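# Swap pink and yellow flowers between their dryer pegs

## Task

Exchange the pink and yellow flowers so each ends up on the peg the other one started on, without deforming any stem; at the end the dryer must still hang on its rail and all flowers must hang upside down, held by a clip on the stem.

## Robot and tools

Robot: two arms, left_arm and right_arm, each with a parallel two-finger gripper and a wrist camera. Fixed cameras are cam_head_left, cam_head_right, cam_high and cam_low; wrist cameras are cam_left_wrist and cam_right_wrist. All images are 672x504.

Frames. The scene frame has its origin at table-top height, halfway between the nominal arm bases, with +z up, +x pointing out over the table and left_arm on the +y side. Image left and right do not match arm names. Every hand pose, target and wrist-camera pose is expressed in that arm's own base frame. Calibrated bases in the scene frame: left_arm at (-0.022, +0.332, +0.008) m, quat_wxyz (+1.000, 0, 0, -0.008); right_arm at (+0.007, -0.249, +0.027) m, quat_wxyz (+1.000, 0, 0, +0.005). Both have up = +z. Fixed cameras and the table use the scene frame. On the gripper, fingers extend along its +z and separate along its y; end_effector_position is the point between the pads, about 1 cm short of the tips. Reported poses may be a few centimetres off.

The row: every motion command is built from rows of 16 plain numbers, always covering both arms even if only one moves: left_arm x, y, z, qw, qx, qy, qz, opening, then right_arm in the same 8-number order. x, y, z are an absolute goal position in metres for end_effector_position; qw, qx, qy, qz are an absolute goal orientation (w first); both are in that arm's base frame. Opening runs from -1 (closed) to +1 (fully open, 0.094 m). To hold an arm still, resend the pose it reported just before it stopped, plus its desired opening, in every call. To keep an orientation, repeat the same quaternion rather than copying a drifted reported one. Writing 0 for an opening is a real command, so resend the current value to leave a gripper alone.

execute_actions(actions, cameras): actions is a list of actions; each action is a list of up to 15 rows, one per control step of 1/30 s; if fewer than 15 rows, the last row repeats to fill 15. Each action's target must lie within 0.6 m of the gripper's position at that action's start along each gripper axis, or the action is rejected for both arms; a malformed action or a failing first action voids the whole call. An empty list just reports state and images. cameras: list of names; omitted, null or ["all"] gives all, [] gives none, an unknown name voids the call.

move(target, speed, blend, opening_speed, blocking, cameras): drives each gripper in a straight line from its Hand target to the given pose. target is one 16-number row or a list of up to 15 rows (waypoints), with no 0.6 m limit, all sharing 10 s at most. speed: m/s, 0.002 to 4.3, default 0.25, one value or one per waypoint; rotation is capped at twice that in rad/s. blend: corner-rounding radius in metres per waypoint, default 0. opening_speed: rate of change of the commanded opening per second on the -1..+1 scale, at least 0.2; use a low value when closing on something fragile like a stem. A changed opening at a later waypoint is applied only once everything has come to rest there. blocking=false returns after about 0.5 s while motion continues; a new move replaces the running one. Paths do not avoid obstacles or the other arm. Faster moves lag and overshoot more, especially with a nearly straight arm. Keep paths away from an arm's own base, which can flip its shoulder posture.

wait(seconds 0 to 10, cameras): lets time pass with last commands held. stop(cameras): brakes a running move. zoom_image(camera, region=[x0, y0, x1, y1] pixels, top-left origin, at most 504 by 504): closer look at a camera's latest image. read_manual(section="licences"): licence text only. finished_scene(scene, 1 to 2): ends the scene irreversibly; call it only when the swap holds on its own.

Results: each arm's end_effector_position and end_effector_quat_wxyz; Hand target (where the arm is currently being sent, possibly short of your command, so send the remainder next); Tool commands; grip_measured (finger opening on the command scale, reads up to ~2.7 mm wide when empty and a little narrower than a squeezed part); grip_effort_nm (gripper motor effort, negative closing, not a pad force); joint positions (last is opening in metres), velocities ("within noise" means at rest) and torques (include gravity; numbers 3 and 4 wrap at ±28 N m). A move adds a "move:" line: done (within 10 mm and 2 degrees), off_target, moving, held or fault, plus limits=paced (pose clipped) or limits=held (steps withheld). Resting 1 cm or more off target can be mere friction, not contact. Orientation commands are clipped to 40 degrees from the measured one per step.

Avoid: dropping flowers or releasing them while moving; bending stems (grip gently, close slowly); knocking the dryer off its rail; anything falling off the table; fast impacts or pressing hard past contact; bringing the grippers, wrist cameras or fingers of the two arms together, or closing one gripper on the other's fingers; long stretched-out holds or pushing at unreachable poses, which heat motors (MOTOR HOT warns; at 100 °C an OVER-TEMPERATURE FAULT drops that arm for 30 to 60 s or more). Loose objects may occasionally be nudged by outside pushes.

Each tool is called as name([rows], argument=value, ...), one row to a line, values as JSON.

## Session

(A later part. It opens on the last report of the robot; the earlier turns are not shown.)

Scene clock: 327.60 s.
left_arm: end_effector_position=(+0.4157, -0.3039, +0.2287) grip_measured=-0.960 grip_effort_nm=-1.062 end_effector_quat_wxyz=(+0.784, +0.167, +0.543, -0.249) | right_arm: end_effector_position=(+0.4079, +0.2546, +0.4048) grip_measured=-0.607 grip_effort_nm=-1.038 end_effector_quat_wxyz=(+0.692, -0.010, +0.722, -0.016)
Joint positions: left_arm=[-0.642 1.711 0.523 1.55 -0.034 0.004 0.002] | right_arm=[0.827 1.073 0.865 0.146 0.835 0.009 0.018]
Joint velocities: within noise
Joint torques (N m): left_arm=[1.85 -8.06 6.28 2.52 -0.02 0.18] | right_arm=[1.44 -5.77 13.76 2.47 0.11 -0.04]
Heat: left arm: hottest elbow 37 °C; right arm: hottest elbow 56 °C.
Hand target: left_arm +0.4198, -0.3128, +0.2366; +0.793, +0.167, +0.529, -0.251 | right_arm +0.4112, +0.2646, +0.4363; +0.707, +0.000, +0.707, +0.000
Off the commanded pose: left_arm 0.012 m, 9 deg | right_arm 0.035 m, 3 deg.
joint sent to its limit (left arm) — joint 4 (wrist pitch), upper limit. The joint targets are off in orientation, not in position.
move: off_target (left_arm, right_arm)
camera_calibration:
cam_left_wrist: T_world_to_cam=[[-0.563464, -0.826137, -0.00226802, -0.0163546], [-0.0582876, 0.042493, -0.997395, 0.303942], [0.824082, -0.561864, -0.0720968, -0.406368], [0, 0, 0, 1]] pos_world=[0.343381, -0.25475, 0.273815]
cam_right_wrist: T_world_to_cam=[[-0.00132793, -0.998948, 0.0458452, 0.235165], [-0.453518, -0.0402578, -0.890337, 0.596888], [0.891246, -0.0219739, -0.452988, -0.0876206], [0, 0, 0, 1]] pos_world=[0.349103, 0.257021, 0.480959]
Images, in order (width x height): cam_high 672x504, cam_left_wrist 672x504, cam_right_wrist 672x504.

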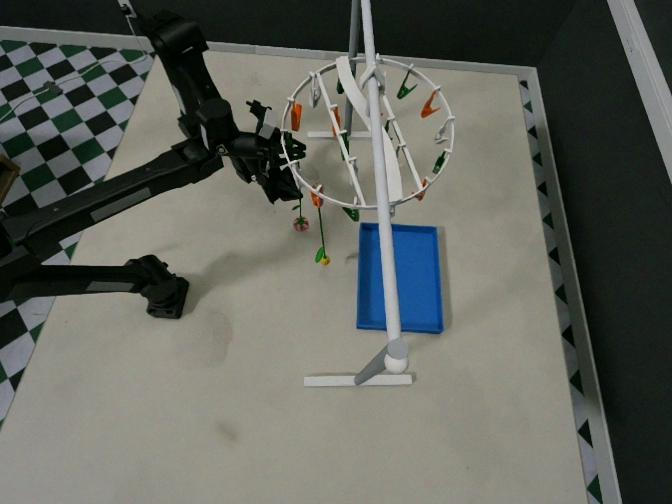

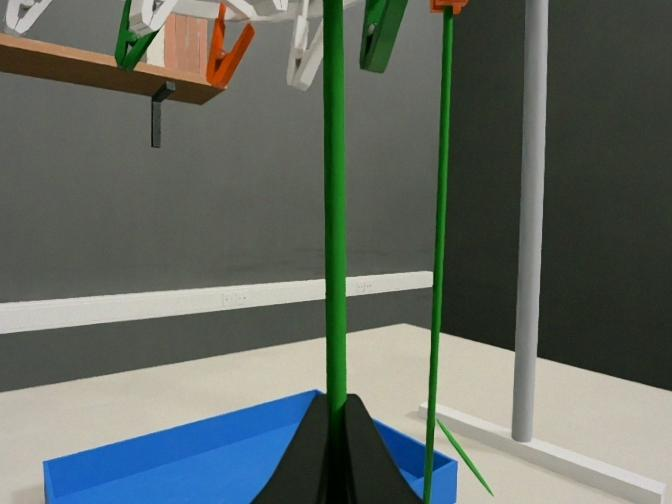

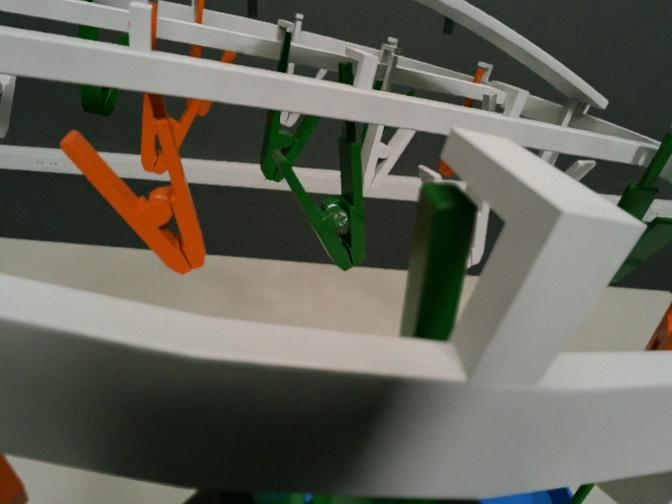

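move([
  [0.365,-0.25,0.235,0.8528,0.0869,0.4924,-0.1504,-0.97,0.413,0.266,0.437,0.7071,0,0.7071,0,-0.75],
  [0.355,-0.25,0.275,0.8528,0.0869,0.4924,-0.1504,-0.97,0.413,0.266,0.437,0.7071,0,0.7071,0,-0.75],
], cameras=["cam_left_wrist"], speed=0.2)

zoom_image(camera="cam_left_wrist", region=[320, 0, 620, 200])

Scene clock: 346.30 s.
left_arm: end_effector_position=(+0.3585, -0.2473, +0.2651) grip_measured=-0.960 grip_effort_nm=-1.062 end_effector_quat_wxyz=(+0.819, +0.102, +0.545, -0.145) | right_arm: end_effector_position=(+0.4079, +0.2546, +0.4048) grip_measured=-0.607 grip_effort_nm=-1.038 end_effector_quat_wxyz=(+0.692, -0.010, +0.722, -0.016)
Joint positions: left_arm=[-0.738 1.474 0.346 1.55 -0.347 0.16 0.002] | right_arm=[0.827 1.073 0.865 0.146 0.835 0.009 0.018]
Joint velocities: within noise
Joint torques (N m): left_arm=[1.79 -7.12 4.88 2.41 0.12 0.16] | right_arm=[1.14 -5.77 13.75 2.48 0.11 -0.05]
Heat: left arm: hottest elbow 38 °C; right arm: hottest elbow 57 °C.
Hand target: left_arm +0.3550, -0.2498, +0.2756; +0.827, +0.100, +0.532, -0.150 | right_arm +0.4112, +0.2646, +0.4363; +0.707, +0.000, +0.707, +0.000
Off the commanded pose: left_arm 0.011 m, 7 deg | right_arm 0.035 m, 3 deg.
joint sent to its limit (left arm) — joint 4 (wrist pitch), upper limit. The joint targets are off in orientation, not in position.
move: off_target (left_arm, right_arm)
camera_calibration:
cam_left_wrist: T_world_to_cam=[[-0.339595, -0.940387, -0.0186313, -0.105984], [-0.0305678, 0.0308324, -0.999057, 0.322065], [0.940075, -0.338706, -0.0392161, -0.319928], [0, 0, 0, 1]] pos_world=[0.274609, -0.217958, 0.307241]
Images, in order (width x height): cam_left_wrist 672x504.

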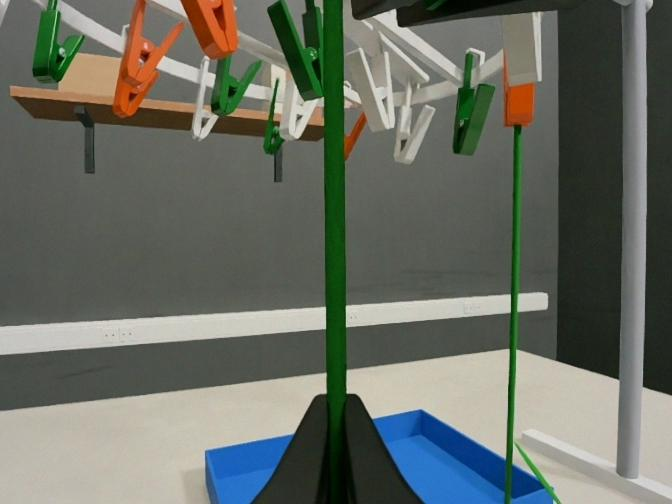

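Scaled by 1.680 from the camera's 672x504 image, which has a finer 960x720 frame.

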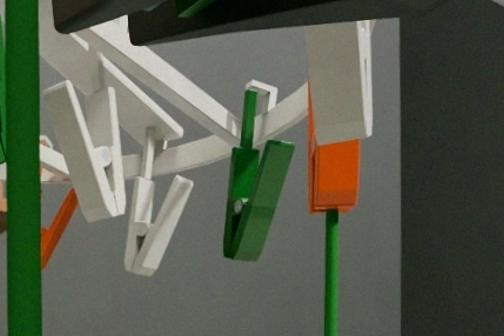

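wait(seconds=0, cameras=["cam_low","cam_head_left","cam_head_right"])

zoom_image(camera="cam_low", region=[275, 140, 345, 200])

zoom_image(camera="cam_head_left", region=[220, 20, 320, 100])

Scene clock: 365.53 s.
left_arm: end_effector_position=(+0.3585, -0.2473, +0.2651) grip_measured=-0.960 grip_effort_nm=-1.067 end_effector_quat_wxyz=(+0.819, +0.102, +0.545, -0.145) | right_arm: end_effector_position=(+0.4079, +0.2546, +0.4048) grip_measured=-0.607 grip_effort_nm=-1.028 end_effector_quat_wxyz=(+0.692, -0.010, +0.722, -0.016)
Joint positions: left_arm=[-0.738 1.474 0.346 1.55 -0.347 0.161 0.002] | right_arm=[0.827 1.073 0.865 0.146 0.835 0.009 0.018]
Joint velocities: within noise
Joint torques (N m): left_arm=[1.85 -7.18 4.88 2.41 0.12 0.17] | right_arm=[1.2 -6.01 13.78 2.37 0.1 -0.05]
Heat: left arm: hottest elbow 37 °C; right arm: hottest elbow 58 °C.
Hand target: left_arm +0.3550, -0.2498, +0.2756; +0.827, +0.100, +0.532, -0.150 | right_arm +0.4112, +0.2646, +0.4363; +0.707, +0.000, +0.707, +0.000
Tool commands: left_gripper/opening=-0.97 right_gripper/opening=-0.75
Off the commanded pose: left_arm 0.011 m, 7 deg | right_arm 0.035 m, 3 deg.
Images, in order (width x height): cam_head_left 672x504, cam_head_right 672x504, cam_low 672x504.

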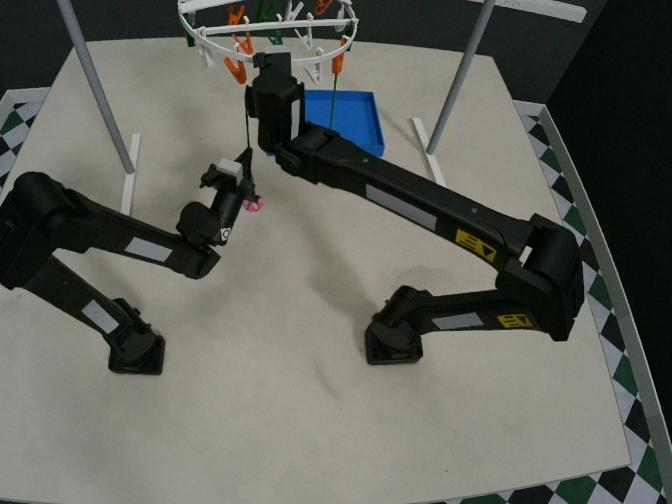

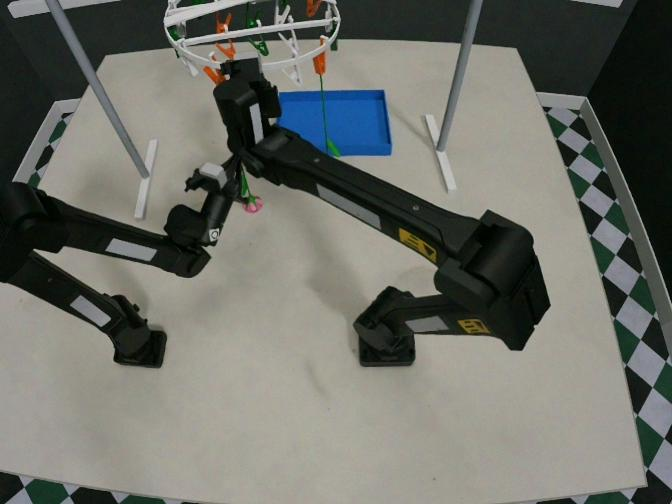

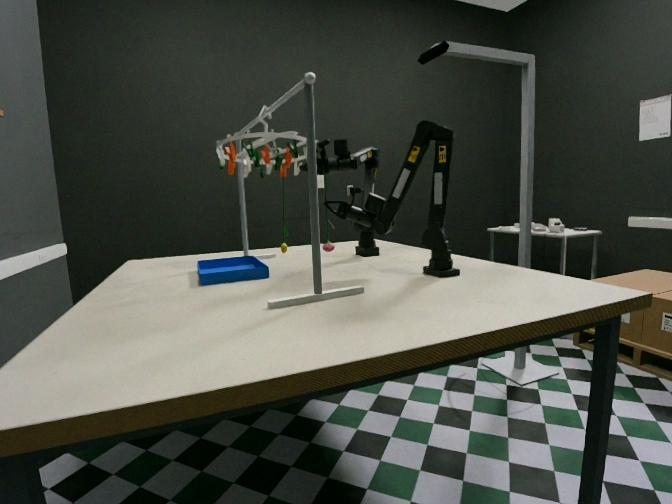

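Scaled by 7.200 from the camera's 672x504 image, which has a finer 960x720 frame.

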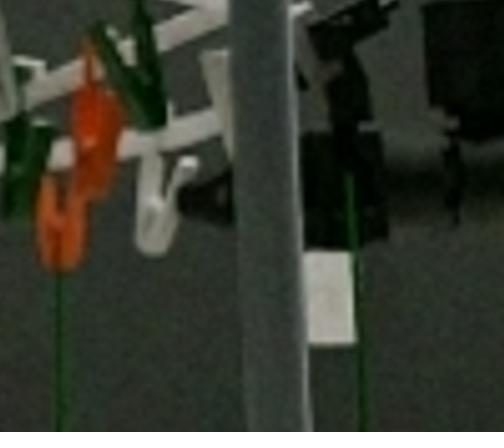

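Scaled by 5.040 from the camera's 672x504 image, which has a finer 960x720 frame.

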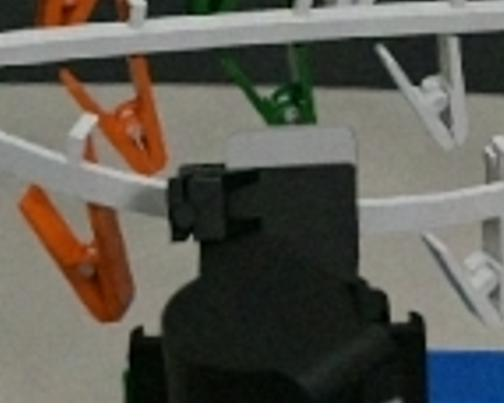

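zoom_image(camera="cam_left_wrist", region=[345, 0, 525, 60])

This scene's latest camera images include none from cam_left_wrist. They are from: cam_head_left, cam_head_right, cam_low. cam_left_wrist's image comes with the result of a call that names it in "cameras".

move(target=[0.35,-0.232,0.315,0.8528,0.0869,0.4924,-0.1504,-0.97,0.413,0.266,0.437,0.7071,0,0.7071,0,-0.75], cameras=["cam_left_wrist"], speed=0.15)

zoom_image(camera="cam_left_wrist", region=[345, 0, 565, 120])

Scene clock: 373.07 s.
left_arm: end_effector_position=(+0.3497, -0.2367, +0.3035) grip_measured=-0.960 grip_effort_nm=-1.062 end_effector_quat_wxyz=(+0.843, +0.094, +0.507, -0.154) | right_arm: end_effector_position=(+0.4079, +0.2546, +0.4048) grip_measured=-0.607 grip_effort_nm=-1.033 end_effector_quat_wxyz=(+0.692, -0.010, +0.722, -0.016)
Joint positions: left_arm=[-0.72 1.381 0.346 1.55 -0.314 0.175 0.002] | right_arm=[0.827 1.073 0.865 0.146 0.835 0.009 0.018]
Joint velocities: within noise
Joint torques (N m): left_arm=[3.31 -6.65 5.48 2.32 0.22 0.19] | right_arm=[1.38 -5.95 13.76 2.47 0.11 -0.04]
Heat: left arm: hottest elbow 37 °C; right arm: hottest elbow 58 °C.
Hand target: left_arm +0.3498, -0.2319, +0.3149; +0.852, +0.087, +0.493, -0.150 | right_arm +0.4112, +0.2646, +0.4363; +0.707, +0.000, +0.707, +0.000
Off the commanded pose: left_arm 0.012 m, 2 deg | right_arm 0.035 m, 3 deg.
joint sent to its limit (left arm) — joint 4 (wrist pitch), upper limit. The joint targets still meet the commanded pose.
move: off_target (left_arm, right_arm)
camera_calibration:
cam_left_wrist: T_world_to_cam=[[-0.343541, -0.939062, -0.0118934, -0.0986704], [0.0537223, -0.00700688, -0.998531, 0.321234], [0.9376, -0.343676, 0.0528557, -0.334826], [0, 0, 0, 1]] pos_world=[0.262778, -0.205478, 0.337286]
Images, in order (width x height): cam_left_wrist 672x504.

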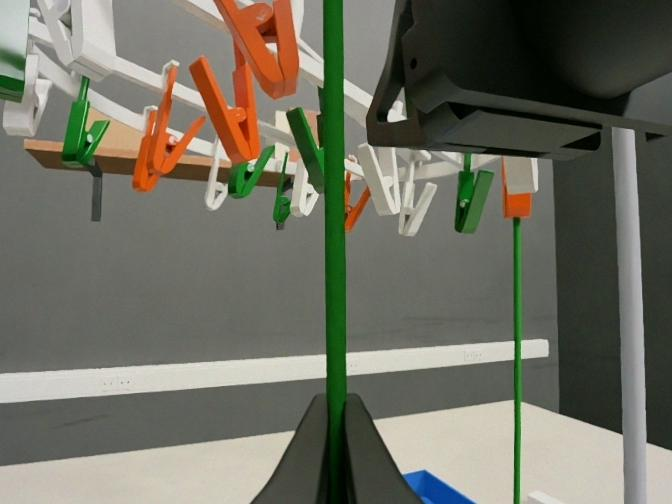

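Scaled by 2.291 from the camera's 672x504 image, which has a finer 960x720 frame.

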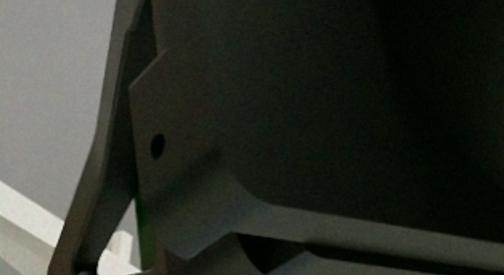

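move(target=[0.35,-0.232,0.315,0.8528,0.0869,0.4924,-0.1504,-0.97,0.413,0.266,0.437,0.7071,0,0.7071,0,0.3], cameras=["cam_left_wrist","cam_right_wrist"], opening_speed=0.8)

zoom_image(camera="cam_left_wrist", region=[225, 0, 565, 180])

zoom_image(camera="cam_right_wrist", region=[170, 384, 530, 504])

Scene clock: 385.67 s.
left_arm: end_effector_position=(+0.3498, -0.2366, +0.3035) grip_measured=-0.960 grip_effort_nm=-1.057 end_effector_quat_wxyz=(+0.843, +0.094, +0.507, -0.153) | right_arm: end_effector_position=(+0.4079, +0.2545, +0.4048) grip_measured=+0.298 grip_effort_nm=0.076 end_effector_quat_wxyz=(+0.692, -0.010, +0.722, -0.016)
Joint positions: left_arm=[-0.72 1.381 0.346 1.55 -0.313 0.176 0.002] | right_arm=[0.827 1.073 0.865 0.146 0.836 0.009 0.061]
Joint velocities: within noise
Joint torques (N m): left_arm=[3.25 -6.53 5.48 2.3 0.22 0.17] | right_arm=[1.2 -5.89 13.75 2.44 0.09 -0.04]
Heat: left arm: hottest elbow 37 °C; right arm: hottest elbow 59 °C.
Hand target: left_arm +0.3499, -0.2319, +0.3149; +0.852, +0.087, +0.493, -0.150 | right_arm +0.4112, +0.2646, +0.4363; +0.707, +0.000, +0.707, +0.000
Off the commanded pose: left_arm 0.012 m, 2 deg | right_arm 0.035 m, 3 deg.
joint sent to its limit (left arm) — joint 4 (wrist pitch), upper limit. The joint targets still meet the commanded pose.
move: off_target (left_arm, right_arm)
camera_calibration:
cam_left_wrist: T_world_to_cam=[[-0.343188, -0.93918, -0.0127603, -0.098401], [0.0541217, -0.00621024, -0.998515, 0.321287], [0.937706, -0.343369, 0.0529613, -0.334792], [0, 0, 0, 1]] pos_world=[0.262778, -0.205378, 0.337285]
cam_right_wrist: T_world_to_cam=[[-0.00172906, -0.998943, 0.045938, 0.235259], [-0.453531, -0.0401585, -0.890335, 0.596866], [0.891239, -0.0223738, -0.452982, -0.0875173], [0, 0, 0, 1]] pos_world=[0.349103, 0.257021, 0.480959]
Images, in order (width x height): cam_left_wrist 672x504, cam_right_wrist 672x504.

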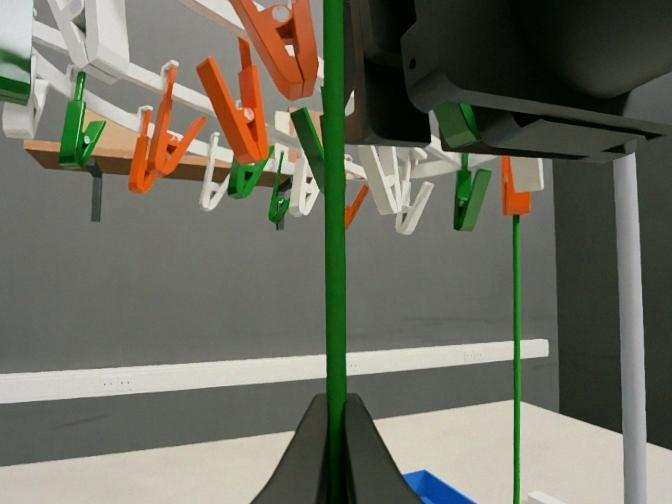

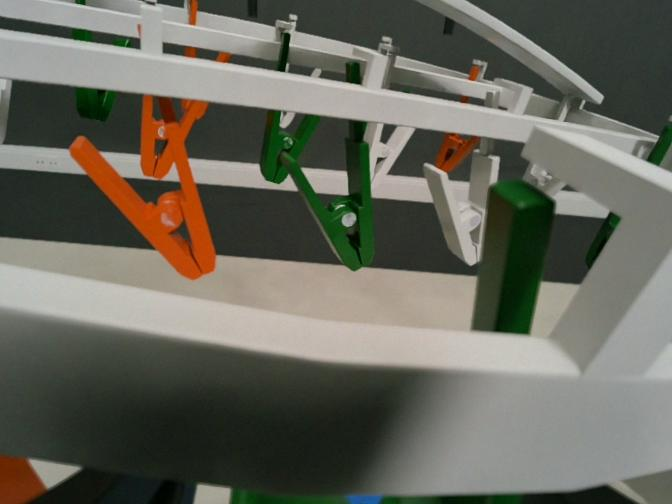

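Scaled by 1.482 from the camera's 672x504 image, which has a finer 960x720 frame.

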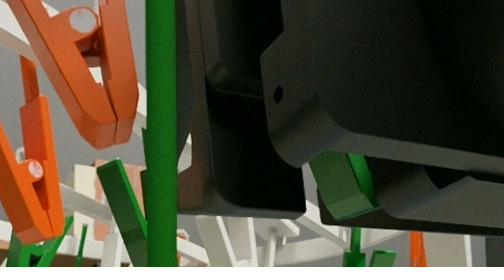

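Scaled by 1.400 from the camera's 672x504 image, which has a finer 960x720 frame.

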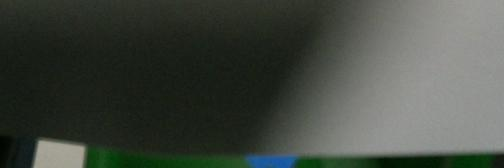

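move(target=[0.35,-0.232,0.315,0.8528,0.0869,0.4924,-0.1504,-0.97,0.413,0.256,0.454,0.7071,0,0.7071,0,0.3], cameras=["cam_left_wrist","cam_right_wrist"], speed=0.05)

zoom_image(camera="cam_left_wrist", region=[225, 0, 565, 180])

zoom_image(camera="cam_right_wrist", region=[170, 384, 530, 504])

Scene clock: 391.23 s.
left_arm: end_effector_position=(+0.3498, -0.2366, +0.3035) grip_measured=-0.960 grip_effort_nm=-1.067 end_effector_quat_wxyz=(+0.843, +0.094, +0.507, -0.153) | right_arm: end_effector_position=(+0.4072, +0.2565, +0.4189) grip_measured=+0.299 grip_effort_nm=0.076 end_effector_quat_wxyz=(+0.694, -0.013, +0.720, -0.008)
Joint positions: left_arm=[-0.72 1.381 0.346 1.55 -0.313 0.177 0.002] | right_arm=[0.827 1.063 0.892 0.117 0.82 0.009 0.061]
Joint velocities: within noise
Joint torques (N m): left_arm=[3.31 -6.65 5.49 2.32 0.22 0.17] | right_arm=[-0.32 -7.41 13.74 1.54 -0.04 -0.04]
Heat: left arm: hottest elbow 37 °C; right arm: hottest elbow 59 °C.
Hand target: left_arm +0.3499, -0.2319, +0.3149; +0.852, +0.087, +0.493, -0.150 | right_arm +0.4112, +0.2547, +0.4535; +0.707, +0.000, +0.707, +0.000
Off the commanded pose: left_arm 0.012 m, 2 deg | right_arm 0.036 m, 3 deg.
joint sent to its limit (left arm) — joint 4 (wrist pitch), upper limit. The joint targets still meet the commanded pose.
move: off_target (left_arm, right_arm)
camera_calibration:
cam_left_wrist: T_world_to_cam=[[-0.34308, -0.939215, -0.0130698, -0.0984261], [0.0542324, -0.00591529, -0.998511, 0.321316], [0.937739, -0.343278, 0.0529653, -0.334818], [0, 0, 0, 1]] pos_world=[0.262778, -0.205478, 0.337285]
cam_right_wrist: T_world_to_cam=[[0.0137075, -0.999127, 0.0394664, 0.233014], [-0.448654, -0.0414196, -0.892745, 0.608409], [0.8936, -0.00546943, -0.44883, -0.0875671], [0, 0, 0, 1]] pos_world=[0.348021, 0.257532, 0.494655]
Images, in order (width x height): cam_left_wrist 672x504, cam_right_wrist 672x504.

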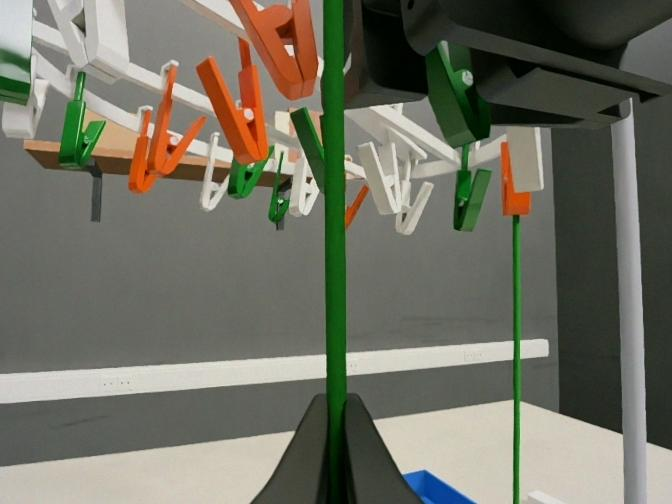

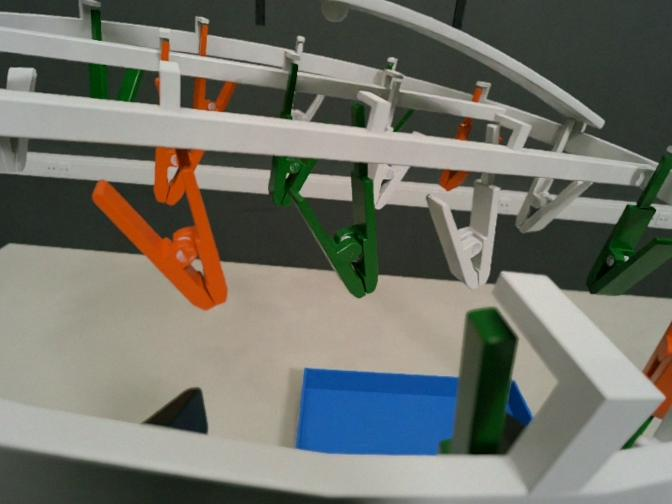

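Scaled by 1.482 from the camera's 672x504 image, which has a finer 960x720 frame.

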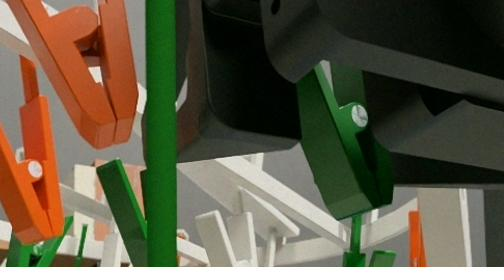

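Scaled by 1.400 from the camera's 672x504 image, which has a finer 960x720 frame.

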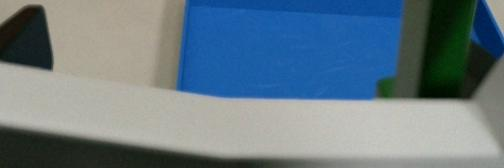

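move([
  [0.35,-0.232,0.315,0.8528,0.0869,0.4924,-0.1504,-0.97,0.414,0.243,0.454,0.7071,0,0.7071,0,0.3],
  [0.35,-0.232,0.315,0.8528,0.0869,0.4924,-0.1504,-0.97,0.414,0.243,0.454,0.7071,0,0.7071,0,-0.65],
], cameras=["cam_left_wrist","cam_right_wrist"], speed=0.05, opening_speed=0.4)

zoom_image(camera="cam_left_wrist", region=[225, 0, 565, 180])

Scene clock: 398.87 s.
left_arm: end_effector_position=(+0.3498, -0.2366, +0.3035) grip_measured=-0.960 grip_effort_nm=-1.067 end_effector_quat_wxyz=(+0.843, +0.094, +0.507, -0.153) | right_arm: end_effector_position=(+0.4100, +0.2454, +0.4259) grip_measured=-0.617 grip_effort_nm=-0.955 end_effector_quat_wxyz=(+0.696, -0.011, +0.718, -0.005)
Joint positions: left_arm=[-0.72 1.381 0.346 1.55 -0.313 0.177 0.002] | right_arm=[0.799 1.042 0.892 0.107 0.791 0.009 0.018]
Joint velocities: within noise
Joint torques (N m): left_arm=[3.31 -6.59 5.49 2.3 0.22 0.16] | right_arm=[0.03 -7.36 12.81 1.63 -0.04 -0.04]
Heat: left arm: hottest elbow 37 °C; right arm: hottest elbow 61 °C.
Hand target: left_arm +0.3499, -0.2319, +0.3149; +0.852, +0.087, +0.493, -0.150 | right_arm +0.4129, +0.2422, +0.4537; +0.707, +0.000, +0.707, +0.000
Off the commanded pose: left_arm 0.012 m, 2 deg | right_arm 0.029 m, 2 deg.
joint sent to its limit (left arm) — joint 4 (wrist pitch), upper limit. The joint targets still meet the commanded pose.
move: off_target (left_arm, right_arm); target 2's new opening was sent with right_arm's hand 0.028 m and 2 deg from that target
camera_calibration:
cam_left_wrist: T_world_to_cam=[[-0.34308, -0.939215, -0.0130698, -0.0984261], [0.0542324, -0.00591529, -0.998511, 0.321316], [0.937739, -0.343278, 0.0529653, -0.334818], [0, 0, 0, 1]] pos_world=[0.262778, -0.205478, 0.337285]
cam_right_wrist: T_world_to_cam=[[0.0137916, -0.999431, 0.030789, 0.225423], [-0.442967, -0.0337124, -0.895904, 0.612674], [0.896432, -0.00128255, -0.44318, -0.0916252], [0, 0, 0, 1]] pos_world=[0.350421, 0.245832, 0.50135]
Images, in order (width x height): cam_left_wrist 672x504, cam_right_wrist 672x504.

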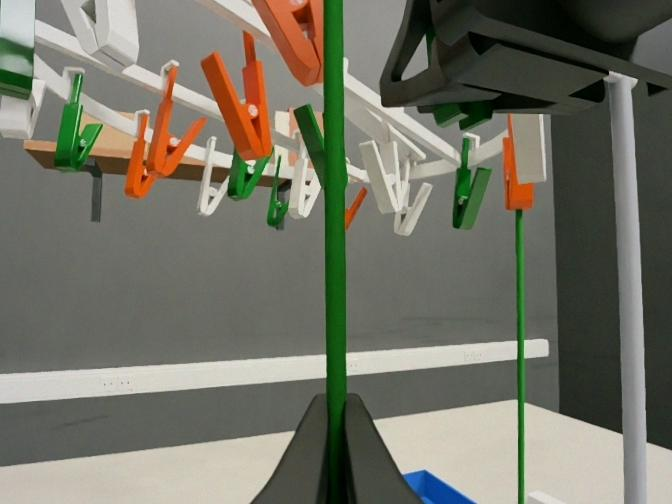

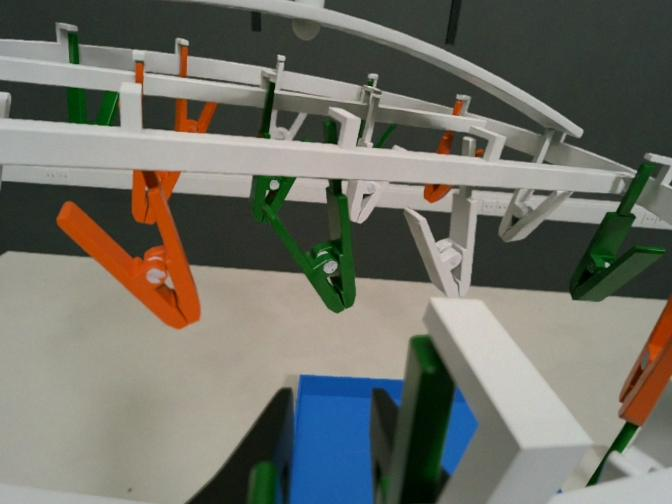

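Scaled by 1.482 from the camera's 672x504 image, which has a finer 960x720 frame.

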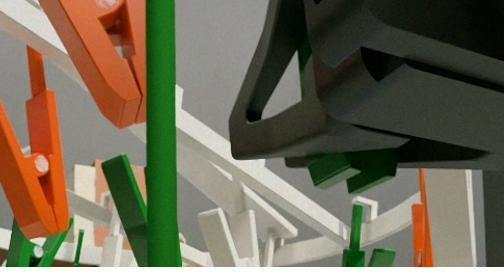

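move([
  [0.385,-0.255,0.268,0.8259,0.1504,0.4769,-0.2604,-0.97,0.414,0.243,0.454,0.7071,0,0.7071,0,-0.65],
  [0.414,-0.318,0.267,0.8259,0.1504,0.4769,-0.2604,-0.97,0.414,0.243,0.454,0.7071,0,0.7071,0,-0.65],
], cameras=["cam_left_wrist","cam_right_wrist"], speed=0.12)

zoom_image(camera="cam_left_wrist", region=[240, 0, 440, 120])

zoom_image(camera="cam_right_wrist", region=[200, 384, 500, 504])

Scene clock: 408.40 s.
left_arm: end_effector_position=(+0.4091, -0.3088, +0.2574) grip_measured=-0.960 grip_effort_nm=-1.062 end_effector_quat_wxyz=(+0.800, +0.159, +0.519, -0.255) | right_arm: end_effector_position=(+0.4100, +0.2451, +0.4261) grip_measured=-0.619 grip_effort_nm=-1.038 end_effector_quat_wxyz=(+0.696, -0.010, +0.718, -0.005)
Joint positions: left_arm=[-0.663 1.662 0.536 1.55 -0.052 0.013 0.002] | right_arm=[0.799 1.041 0.892 0.106 0.791 0.009 0.018]
Joint velocities: within noise
Joint torques (N m): left_arm=[1.73 -7.94 6.93 2.43 -0.03 0.18] | right_arm=[-0.09 -7.18 12.78 1.59 -0.04 -0.05]
Heat: left arm: hottest elbow 37 °C; right arm: hottest elbow 62 °C.
Hand target: left_arm +0.4136, -0.3176, +0.2674; +0.810, +0.159, +0.503, -0.256 | right_arm +0.4129, +0.2424, +0.4536; +0.707, +0.000, +0.707, +0.000
Off the commanded pose: left_arm 0.014 m, 6 deg | right_arm 0.028 m, 2 deg.
joint sent to its limit (left arm) — joint 4 (wrist pitch), upper limit. The joint targets are off in orientation, not in position.
move: off_target (left_arm, right_arm)
camera_calibration:
cam_left_wrist: T_world_to_cam=[[-0.564661, -0.825322, -0.00110292, -0.0236633], [-0.00855915, 0.00719218, -0.999938, 0.30181], [0.825278, -0.564617, -0.0111252, -0.418643], [0, 0, 0, 1]] pos_world=[0.334718, -0.258073, 0.297107]
cam_right_wrist: T_world_to_cam=[[0.0134279, -0.999444, 0.0305232, 0.225382], [-0.442773, -0.0333132, -0.896014, 0.612688], [0.896533, -0.00148329, -0.442975, -0.0915362], [0, 0, 0, 1]] pos_world=[0.350321, 0.245531, 0.501549]
Images, in order (width x height): cam_left_wrist 672x504, cam_right_wrist 672x504.

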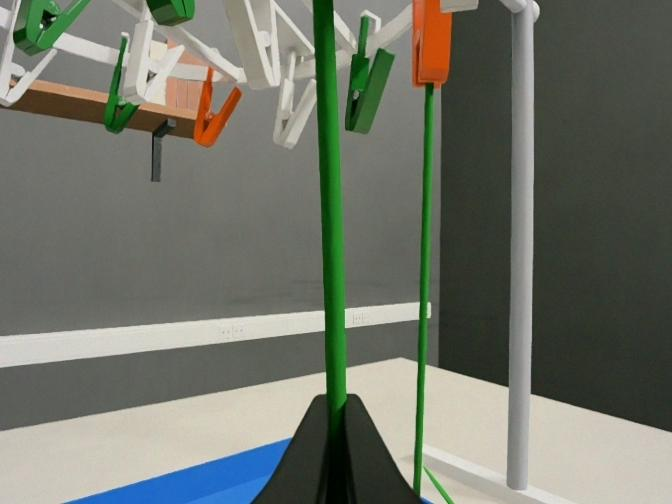

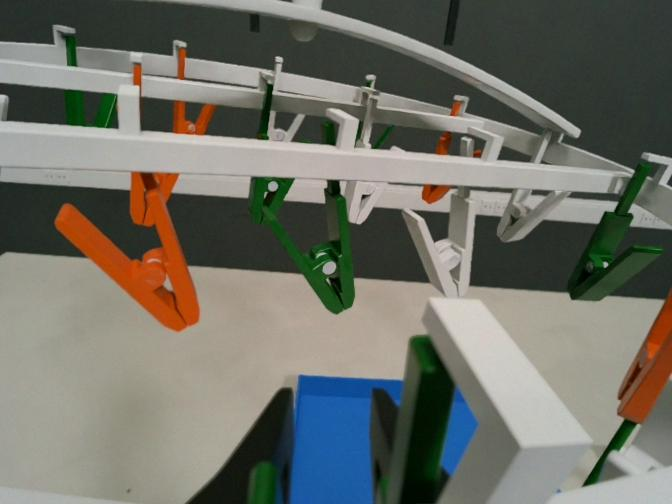

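Scaled by 2.520 from the camera's 672x504 image, which has a finer 960x720 frame.

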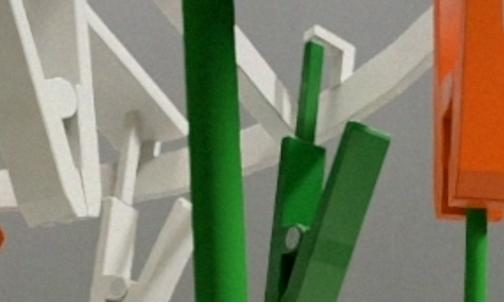

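Scaled by 1.680 from the camera's 672x504 image, which has a finer 960x720 frame.

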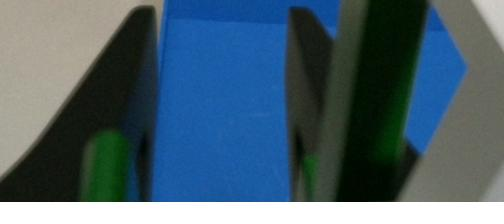

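move(target=[0.414,-0.318,0.245,0.8259,0.1504,0.4769,-0.2604,-0.97,0.414,0.243,0.454,0.7071,0,0.7071,0,-0.65], cameras=["cam_left_wrist"], speed=0.1)

Scene clock: 412.40 s.
left_arm: end_effector_position=(+0.4123, -0.3112, +0.2409) grip_measured=-0.960 grip_effort_nm=-1.067 end_effector_quat_wxyz=(+0.792, +0.165, +0.532, -0.251) | right_arm: end_effector_position=(+0.4099, +0.2450, +0.4263) grip_measured=-0.619 grip_effort_nm=-1.033 end_effector_quat_wxyz=(+0.696, -0.010, +0.718, -0.005)
Joint positions: left_arm=[-0.663 1.696 0.536 1.55 -0.052 0.015 0.002] | right_arm=[0.799 1.041 0.892 0.106 0.791 0.009 0.018]
Joint velocities: within noise
Joint torques (N m): left_arm=[1.9 -8.12 5.68 2.5 -0.03 0.15] | right_arm=[-0.32 -7 12.75 1.51 -0.02 -0.06]
Heat: left arm: hottest elbow 37 °C; right arm: hottest elbow 62 °C.
Hand target: left_arm +0.4140, -0.3179, +0.2454; +0.798, +0.165, +0.522, -0.252 | right_arm +0.4128, +0.2423, +0.4537; +0.707, +0.000, +0.707, +0.000
Off the commanded pose: left_arm 0.008 m, 8 deg | right_arm 0.028 m, 2 deg.
joint sent to its limit (left arm) — joint 4 (wrist pitch), upper limit. The joint targets are off in orientation, not in position.
move: off_target (left_arm, right_arm)
camera_calibration:
cam_left_wrist: T_world_to_cam=[[-0.563815, -0.825887, -0.00489957, -0.0234698], [-0.0340712, 0.0291862, -0.998993, 0.302455], [0.825198, -0.56308, -0.0445945, -0.414235], [0, 0, 0, 1]] pos_world=[0.338898, -0.261458, 0.283563]
Images, in order (width x height): cam_left_wrist 672x504.

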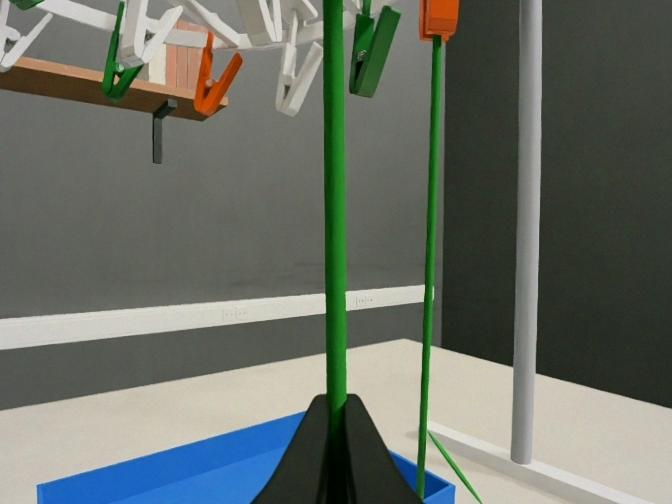

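move([
  [0.416,-0.325,0.245,0.8259,0.1504,0.4769,-0.2604,-0.97,0.414,0.243,0.454,0.7071,0,0.7071,0,-0.65],
  [0.417,-0.325,0.27,0.8259,0.1504,0.4769,-0.2604,-0.97,0.414,0.243,0.454,0.7071,0,0.7071,0,-0.65],
], cameras=["cam_left_wrist"], speed=0.06)

Scene clock: 419.97 s.
left_arm: end_effector_position=(+0.4156, -0.3184, +0.2446) grip_measured=-0.960 grip_effort_nm=-1.067 end_effector_quat_wxyz=(+0.795, +0.163, +0.527, -0.251) | right_arm: end_effector_position=(+0.4099, +0.2450, +0.4263) grip_measured=-0.619 grip_effort_nm=-1.028 end_effector_quat_wxyz=(+0.696, -0.010, +0.718, -0.005)
Joint positions: left_arm=[-0.673 1.706 0.559 1.55 -0.061 0.021 0.002] | right_arm=[0.799 1.041 0.892 0.106 0.791 0.009 0.018]
Joint velocities: within noise
Joint torques (N m): left_arm=[1.9 -10.81 6.65 2.48 0.02 0.16] | right_arm=[-0.09 -7.06 12.82 1.54 -0.02 -0.06]
Heat: left arm: hottest elbow 37 °C; right arm: hottest elbow 63 °C.
Hand target: left_arm +0.4163, -0.3244, +0.2703; +0.813, +0.157, +0.499, -0.257 | right_arm +0.4128, +0.2423, +0.4537; +0.707, +0.000, +0.707, +0.000
Off the commanded pose: left_arm 0.026 m, 7 deg | right_arm 0.028 m, 2 deg.
joint sent to its limit (left arm) — joint 4 (wrist pitch), upper limit. The joint targets are off in orientation, not in position.
move: off_target (left_arm, right_arm)
camera_calibration:
cam_left_wrist: T_world_to_cam=[[-0.563176, -0.826317, -0.00569235, -0.0277672], [-0.0231516, 0.0226642, -0.999475, 0.299985], [0.826012, -0.562749, -0.0318945, -0.424206], [0, 0, 0, 1]] pos_world=[0.341706, -0.268465, 0.28614]
Images, in order (width x height): cam_left_wrist 672x504.

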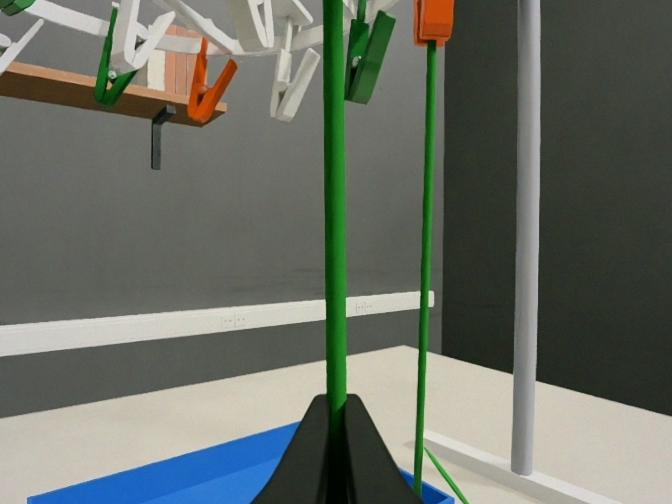

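move(target=[0.417,-0.325,0.273,0.8259,0.1504,0.4769,-0.2604,-0.97,0.414,0.243,0.454,0.7071,0,0.7071,0,-0.65], cameras=["cam_left_wrist","cam_right_wrist"], speed=0.06)

Scene clock: 424.37 s.
left_arm: end_effector_position=(+0.4154, -0.3183, +0.2461) grip_measured=-0.960 grip_effort_nm=-1.062 end_effector_quat_wxyz=(+0.796, +0.163, +0.526, -0.251) | right_arm: end_effector_position=(+0.4099, +0.2450, +0.4263) grip_measured=-0.619 grip_effort_nm=-1.028 end_effector_quat_wxyz=(+0.696, -0.010, +0.718, -0.005)
Joint positions: left_arm=[-0.673 1.704 0.56 1.55 -0.061 0.022 0.002] | right_arm=[0.799 1.041 0.892 0.106 0.791 0.009 0.018]
Joint velocities: within noise
Joint torques (N m): left_arm=[1.96 -10.87 6.8 2.48 0.03 0.17] | right_arm=[-0.03 -6.95 12.75 1.59 -0.03 -0.06]
Heat: left arm: hottest elbow 37 °C; right arm: hottest elbow 63 °C.
Hand target: left_arm +0.4162, -0.3244, +0.2732; +0.814, +0.157, +0.496, -0.257 | right_arm +0.4128, +0.2423, +0.4537; +0.707, +0.000, +0.707, +0.000
Off the commanded pose: left_arm 0.028 m, 7 deg | right_arm 0.028 m, 2 deg.
joint sent to its limit (left arm) — joint 4 (wrist pitch), upper limit. The joint targets are off in orientation, not in position.
move: off_target (left_arm, right_arm)
camera_calibration:
cam_left_wrist: T_world_to_cam=[[-0.562871, -0.826522, -0.00620193, -0.0278591], [-0.0203926, 0.021388, -0.999563, 0.30001], [0.826293, -0.562499, -0.0288936, -0.424754], [0, 0, 0, 1]] pos_world=[0.341408, -0.268366, 0.287434]
cam_right_wrist: T_world_to_cam=[[0.0134189, -0.999451, 0.0303055, 0.225391], [-0.44249, -0.0331146, -0.896162, 0.612745], [0.896673, -0.00138434, -0.442691, -0.0915734], [0, 0, 0, 1]] pos_world=[0.350221, 0.245431, 0.501749]
Images, in order (width x height): cam_left_wrist 672x504, cam_right_wrist 672x504.

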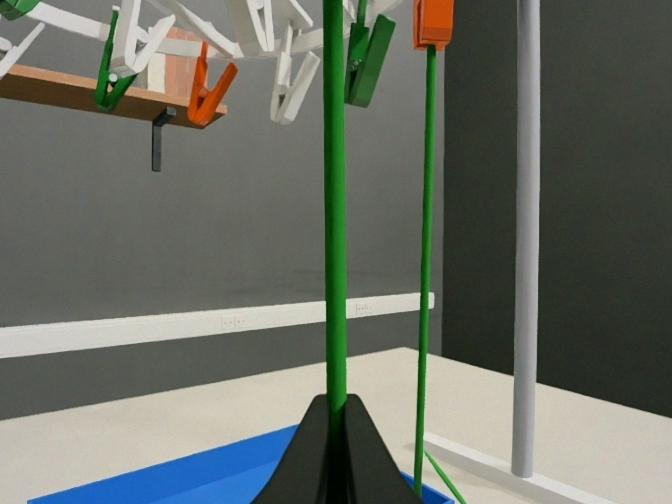

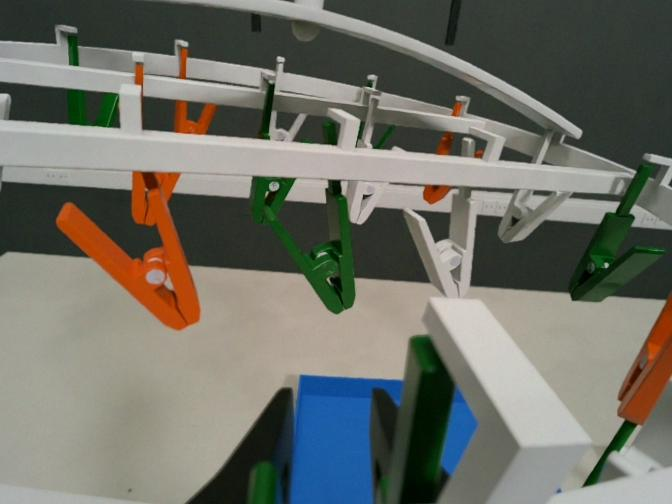

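move([
  [0.415,-0.318,0.23,0.8259,0.1504,0.4769,-0.2604,-0.97,0.414,0.243,0.454,0.7071,0,0.7071,0,-0.65],
  [0.36,-0.22,0.25,0.8259,0.1504,0.4769,-0.2604,-0.97,0.414,0.243,0.454,0.7071,0,0.7071,0,-0.65],
  [0.33,-0.2,0.31,0.8259,0.1504,0.4769,-0.2604,-0.97,0.414,0.243,0.454,0.7071,0,0.7071,0,-0.65],
], cameras=["cam_left_wrist"], speed=0.15)

zoom_image(camera="cam_left_wrist", region=[340, 0, 640, 200])

Scene clock: 444.67 s.
left_arm: end_effector_position=(+0.3297, -0.2040, +0.3066) grip_measured=-0.960 grip_effort_nm=-1.062 end_effector_quat_wxyz=(+0.825, +0.155, +0.478, -0.259) | right_arm: end_effector_position=(+0.4099, +0.2450, +0.4263) grip_measured=-0.619 grip_effort_nm=-1.033 end_effector_quat_wxyz=(+0.696, -0.010, +0.718, -0.005)
Joint positions: left_arm=[-0.512 1.279 0.248 1.55 0.092 -0.044 0.002] | right_arm=[0.799 1.041 0.892 0.106 0.791 0.009 0.018]
Joint velocities: within noise
Joint torques (N m): left_arm=[3.31 -5.25 4.93 1.44 0.11 -0.08] | right_arm=[-0.15 -7.24 12.78 1.59 -0.02 -0.06]
Heat: left arm: hottest elbow 38 °C; right arm: hottest elbow 63 °C.
Hand target: left_arm +0.3299, -0.2001, +0.3100; +0.826, +0.150, +0.477, -0.261 | right_arm +0.4128, +0.2423, +0.4537; +0.707, +0.000, +0.707, +0.000
Off the commanded pose: left_arm 0.005 m, 1 deg | right_arm 0.028 m, 2 deg.
move: off_target (right_arm)
camera_calibration:
cam_left_wrist: T_world_to_cam=[[-0.566437, -0.823933, -0.0168479, 0.0236633], [0.0775131, -0.0329132, -0.996448, 0.311974], [0.820452, -0.565731, 0.0825088, -0.320766], [0, 0, 0, 1]] pos_world=[0.252395, -0.151702, 0.337731]
Images, in order (width x height): cam_left_wrist 672x504.

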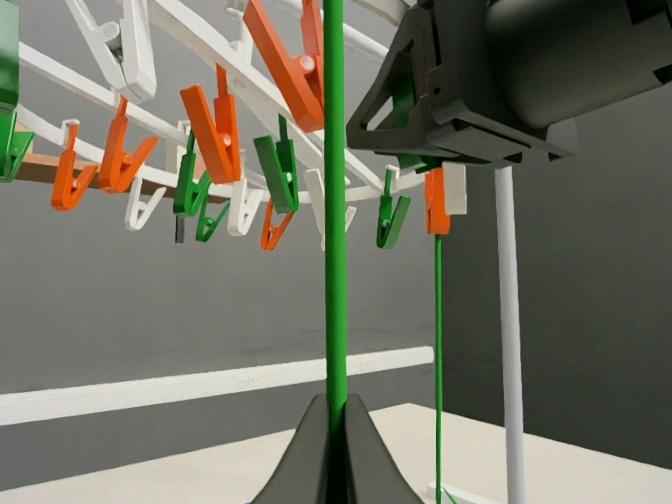

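Scaled by 1.680 from the camera's 672x504 image, which has a finer 960x720 frame.

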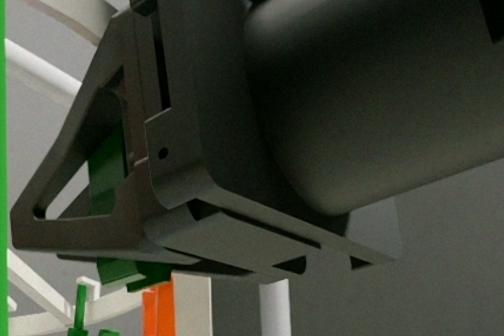

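move([
  [0.36,-0.22,0.245,0.8259,0.1504,0.4769,-0.2604,-0.97,0.414,0.243,0.454,0.7071,0,0.7071,0,-0.65],
  [0.406,-0.32,0.238,0.8259,0.1504,0.4769,-0.2604,-0.97,0.414,0.243,0.454,0.7071,0,0.7071,0,-0.65],
], cameras=[], speed=0.12)

move(target=[0.408,-0.322,0.268,0.8259,0.1504,0.4769,-0.2604,-0.97,0.414,0.243,0.454,0.7071,0,0.7071,0,-0.65], cameras=["cam_left_wrist"], speed=0.06)

Scene clock: 454.70 s.
left_arm: end_effector_position=(+0.4012, -0.3116, +0.2302) grip_measured=-0.960 grip_effort_nm=-1.062 end_effector_quat_wxyz=(+0.784, +0.169, +0.543, -0.250) | right_arm: end_effector_position=(+0.4099, +0.2450, +0.4263) grip_measured=-0.619 grip_effort_nm=-1.038 end_effector_quat_wxyz=(+0.696, -0.010, +0.718, -0.005)
Joint positions: left_arm=[-0.683 1.694 0.505 1.55 -0.069 0.019 0.002] | right_arm=[0.799 1.041 0.892 0.106 0.791 0.009 0.018]
Joint velocities: within noise
Joint torques (N m): left_arm=[1.96 -7.88 6.32 2.52 -0.04 0.19] | right_arm=[0.03 -7.06 12.82 1.65 -0.03 -0.05]
Heat: left arm: hottest elbow 39 °C; right arm: hottest elbow 64 °C.
Hand target: left_arm +0.4057, -0.3198, +0.2386; +0.793, +0.167, +0.529, -0.251 | right_arm +0.4128, +0.2423, +0.4537; +0.707, +0.000, +0.707, +0.000
Off the commanded pose: left_arm 0.012 m, 9 deg | right_arm 0.028 m, 2 deg.
joint sent to its limit (left arm) — joint 4 (wrist pitch), upper limit. The joint targets are off in orientation, not in position.
move: off_target (left_arm, right_arm)
No camera images: "cameras" was empty.

Scene clock: 456.20 s.
left_arm: end_effector_position=(+0.4064, -0.3157, +0.2432) grip_measured=-0.960 grip_effort_nm=-1.062 end_effector_quat_wxyz=(+0.793, +0.165, +0.530, -0.251) | right_arm: end_effector_position=(+0.4099, +0.2450, +0.4263) grip_measured=-0.619 grip_effort_nm=-1.043 end_effector_quat_wxyz=(+0.696, -0.010, +0.718, -0.005)
Joint positions: left_arm=[-0.683 1.688 0.532 1.55 -0.069 0.024 0.002] | right_arm=[0.799 1.041 0.892 0.106 0.791 0.009 0.018]
Joint velocities: within noise
Joint torques (N m): left_arm=[2.02 -10.52 6.56 2.48 0 0.16] | right_arm=[-0.03 -7 12.75 1.58 -0.03 -0.05]
Heat: left arm: hottest elbow 39 °C; right arm: hottest elbow 64 °C.
Hand target: left_arm +0.4074, -0.3214, +0.2685; +0.810, +0.159, +0.503, -0.256 | right_arm +0.4128, +0.2423, +0.4537; +0.707, +0.000, +0.707, +0.000
Off the commanded pose: left_arm 0.026 m, 7 deg | right_arm 0.028 m, 2 deg.
joint sent to its limit (left arm) — joint 4 (wrist pitch), upper limit. The joint targets are off in orientation, not in position.
move: off_target (left_arm, right_arm)
camera_calibration:
cam_left_wrist: T_world_to_cam=[[-0.564207, -0.825607, -0.00661496, -0.0298626], [-0.0303593, 0.0287523, -0.999125, 0.303059], [0.825075, -0.563512, -0.0412871, -0.412749], [0, 0, 0, 1]] pos_world=[0.332901, -0.265958, 0.285556]
Images, in order (width x height): cam_left_wrist 672x504.

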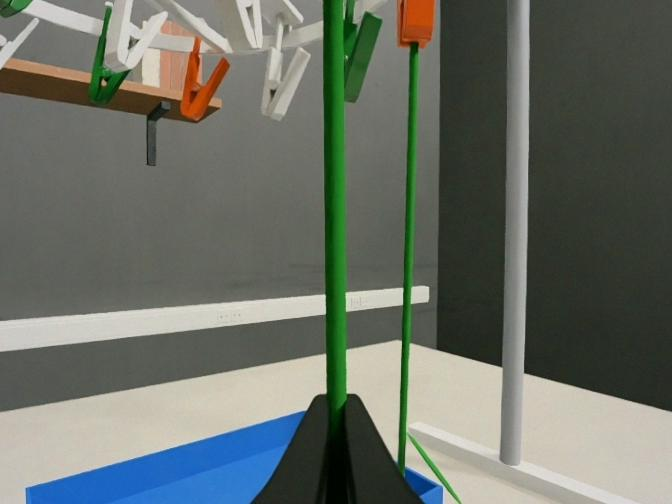

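move(target=[0.411,-0.321,0.286,0.8259,0.1504,0.4769,-0.2604,-0.97,0.414,0.243,0.454,0.7071,0,0.7071,0,-0.65], cameras=["cam_left_wrist"], speed=0.06)

zoom_image(camera="cam_left_wrist", region=[240, 0, 440, 200])

Scene clock: 459.30 s.
left_arm: end_effector_position=(+0.4068, -0.3167, +0.2530) grip_measured=-0.960 grip_effort_nm=-1.067 end_effector_quat_wxyz=(+0.798, +0.163, +0.521, -0.253) | right_arm: end_effector_position=(+0.4090, +0.2441, +0.4281) grip_measured=-0.619 grip_effort_nm=-1.038 end_effector_quat_wxyz=(+0.697, -0.009, +0.717, -0.004)
Joint positions: left_arm=[-0.683 1.676 0.542 1.55 -0.066 0.025 0.002] | right_arm=[0.799 1.037 0.892 0.106 0.791 0.009 0.018]
Joint velocities: within noise
Joint torques (N m): left_arm=[2.49 -11.05 7.32 2.47 0.16 0.17] | right_arm=[-0.15 -6.48 12.82 1.59 -0.03 -0.05]
Heat: left arm: hottest elbow 39 °C; right arm: hottest elbow 64 °C.
Hand target: left_arm +0.4098, -0.3200, +0.2861; +0.820, +0.154, +0.487, -0.259 | right_arm +0.4129, +0.2424, +0.4536; +0.707, +0.000, +0.707, +0.000
Off the commanded pose: left_arm 0.034 m, 6 deg | right_arm 0.026 m, 2 deg.
joint sent to its limit (left arm) — joint 4 (wrist pitch), upper limit. The joint targets still meet the commanded pose.
move: off_target (left_arm, right_arm)
camera_calibration:
cam_left_wrist: T_world_to_cam=[[-0.566118, -0.824297, -0.0066775, -0.0292204], [-0.011958, 0.0163118, -0.999795, 0.301677], [0.824238, -0.565922, -0.0190914, -0.419237], [0, 0, 0, 1]] pos_world=[0.332616, -0.266262, 0.293416]
Images, in order (width x height): cam_left_wrist 672x504.

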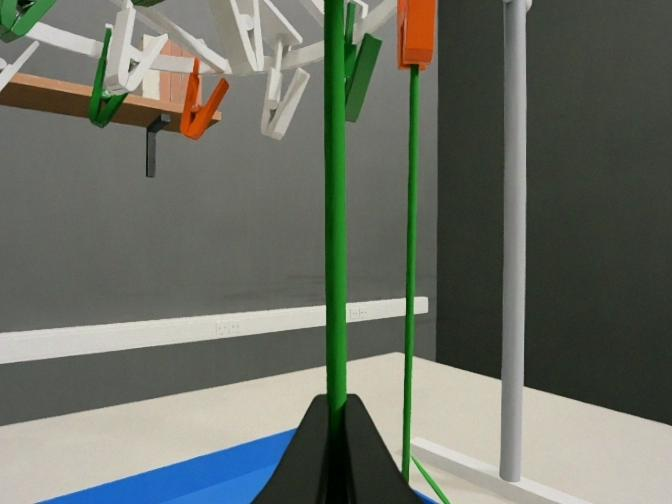

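Scaled by 2.520 from the camera's 672x504 image, which has a finer 960x720 frame.

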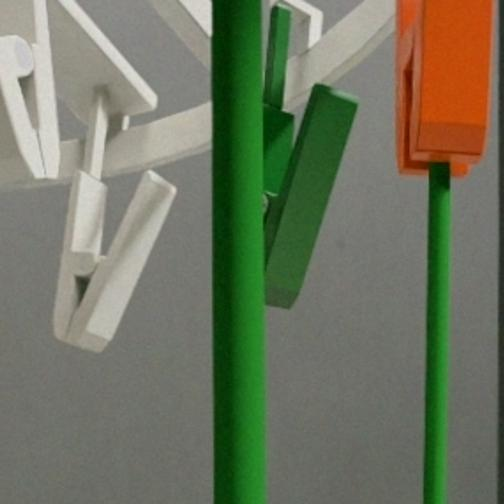

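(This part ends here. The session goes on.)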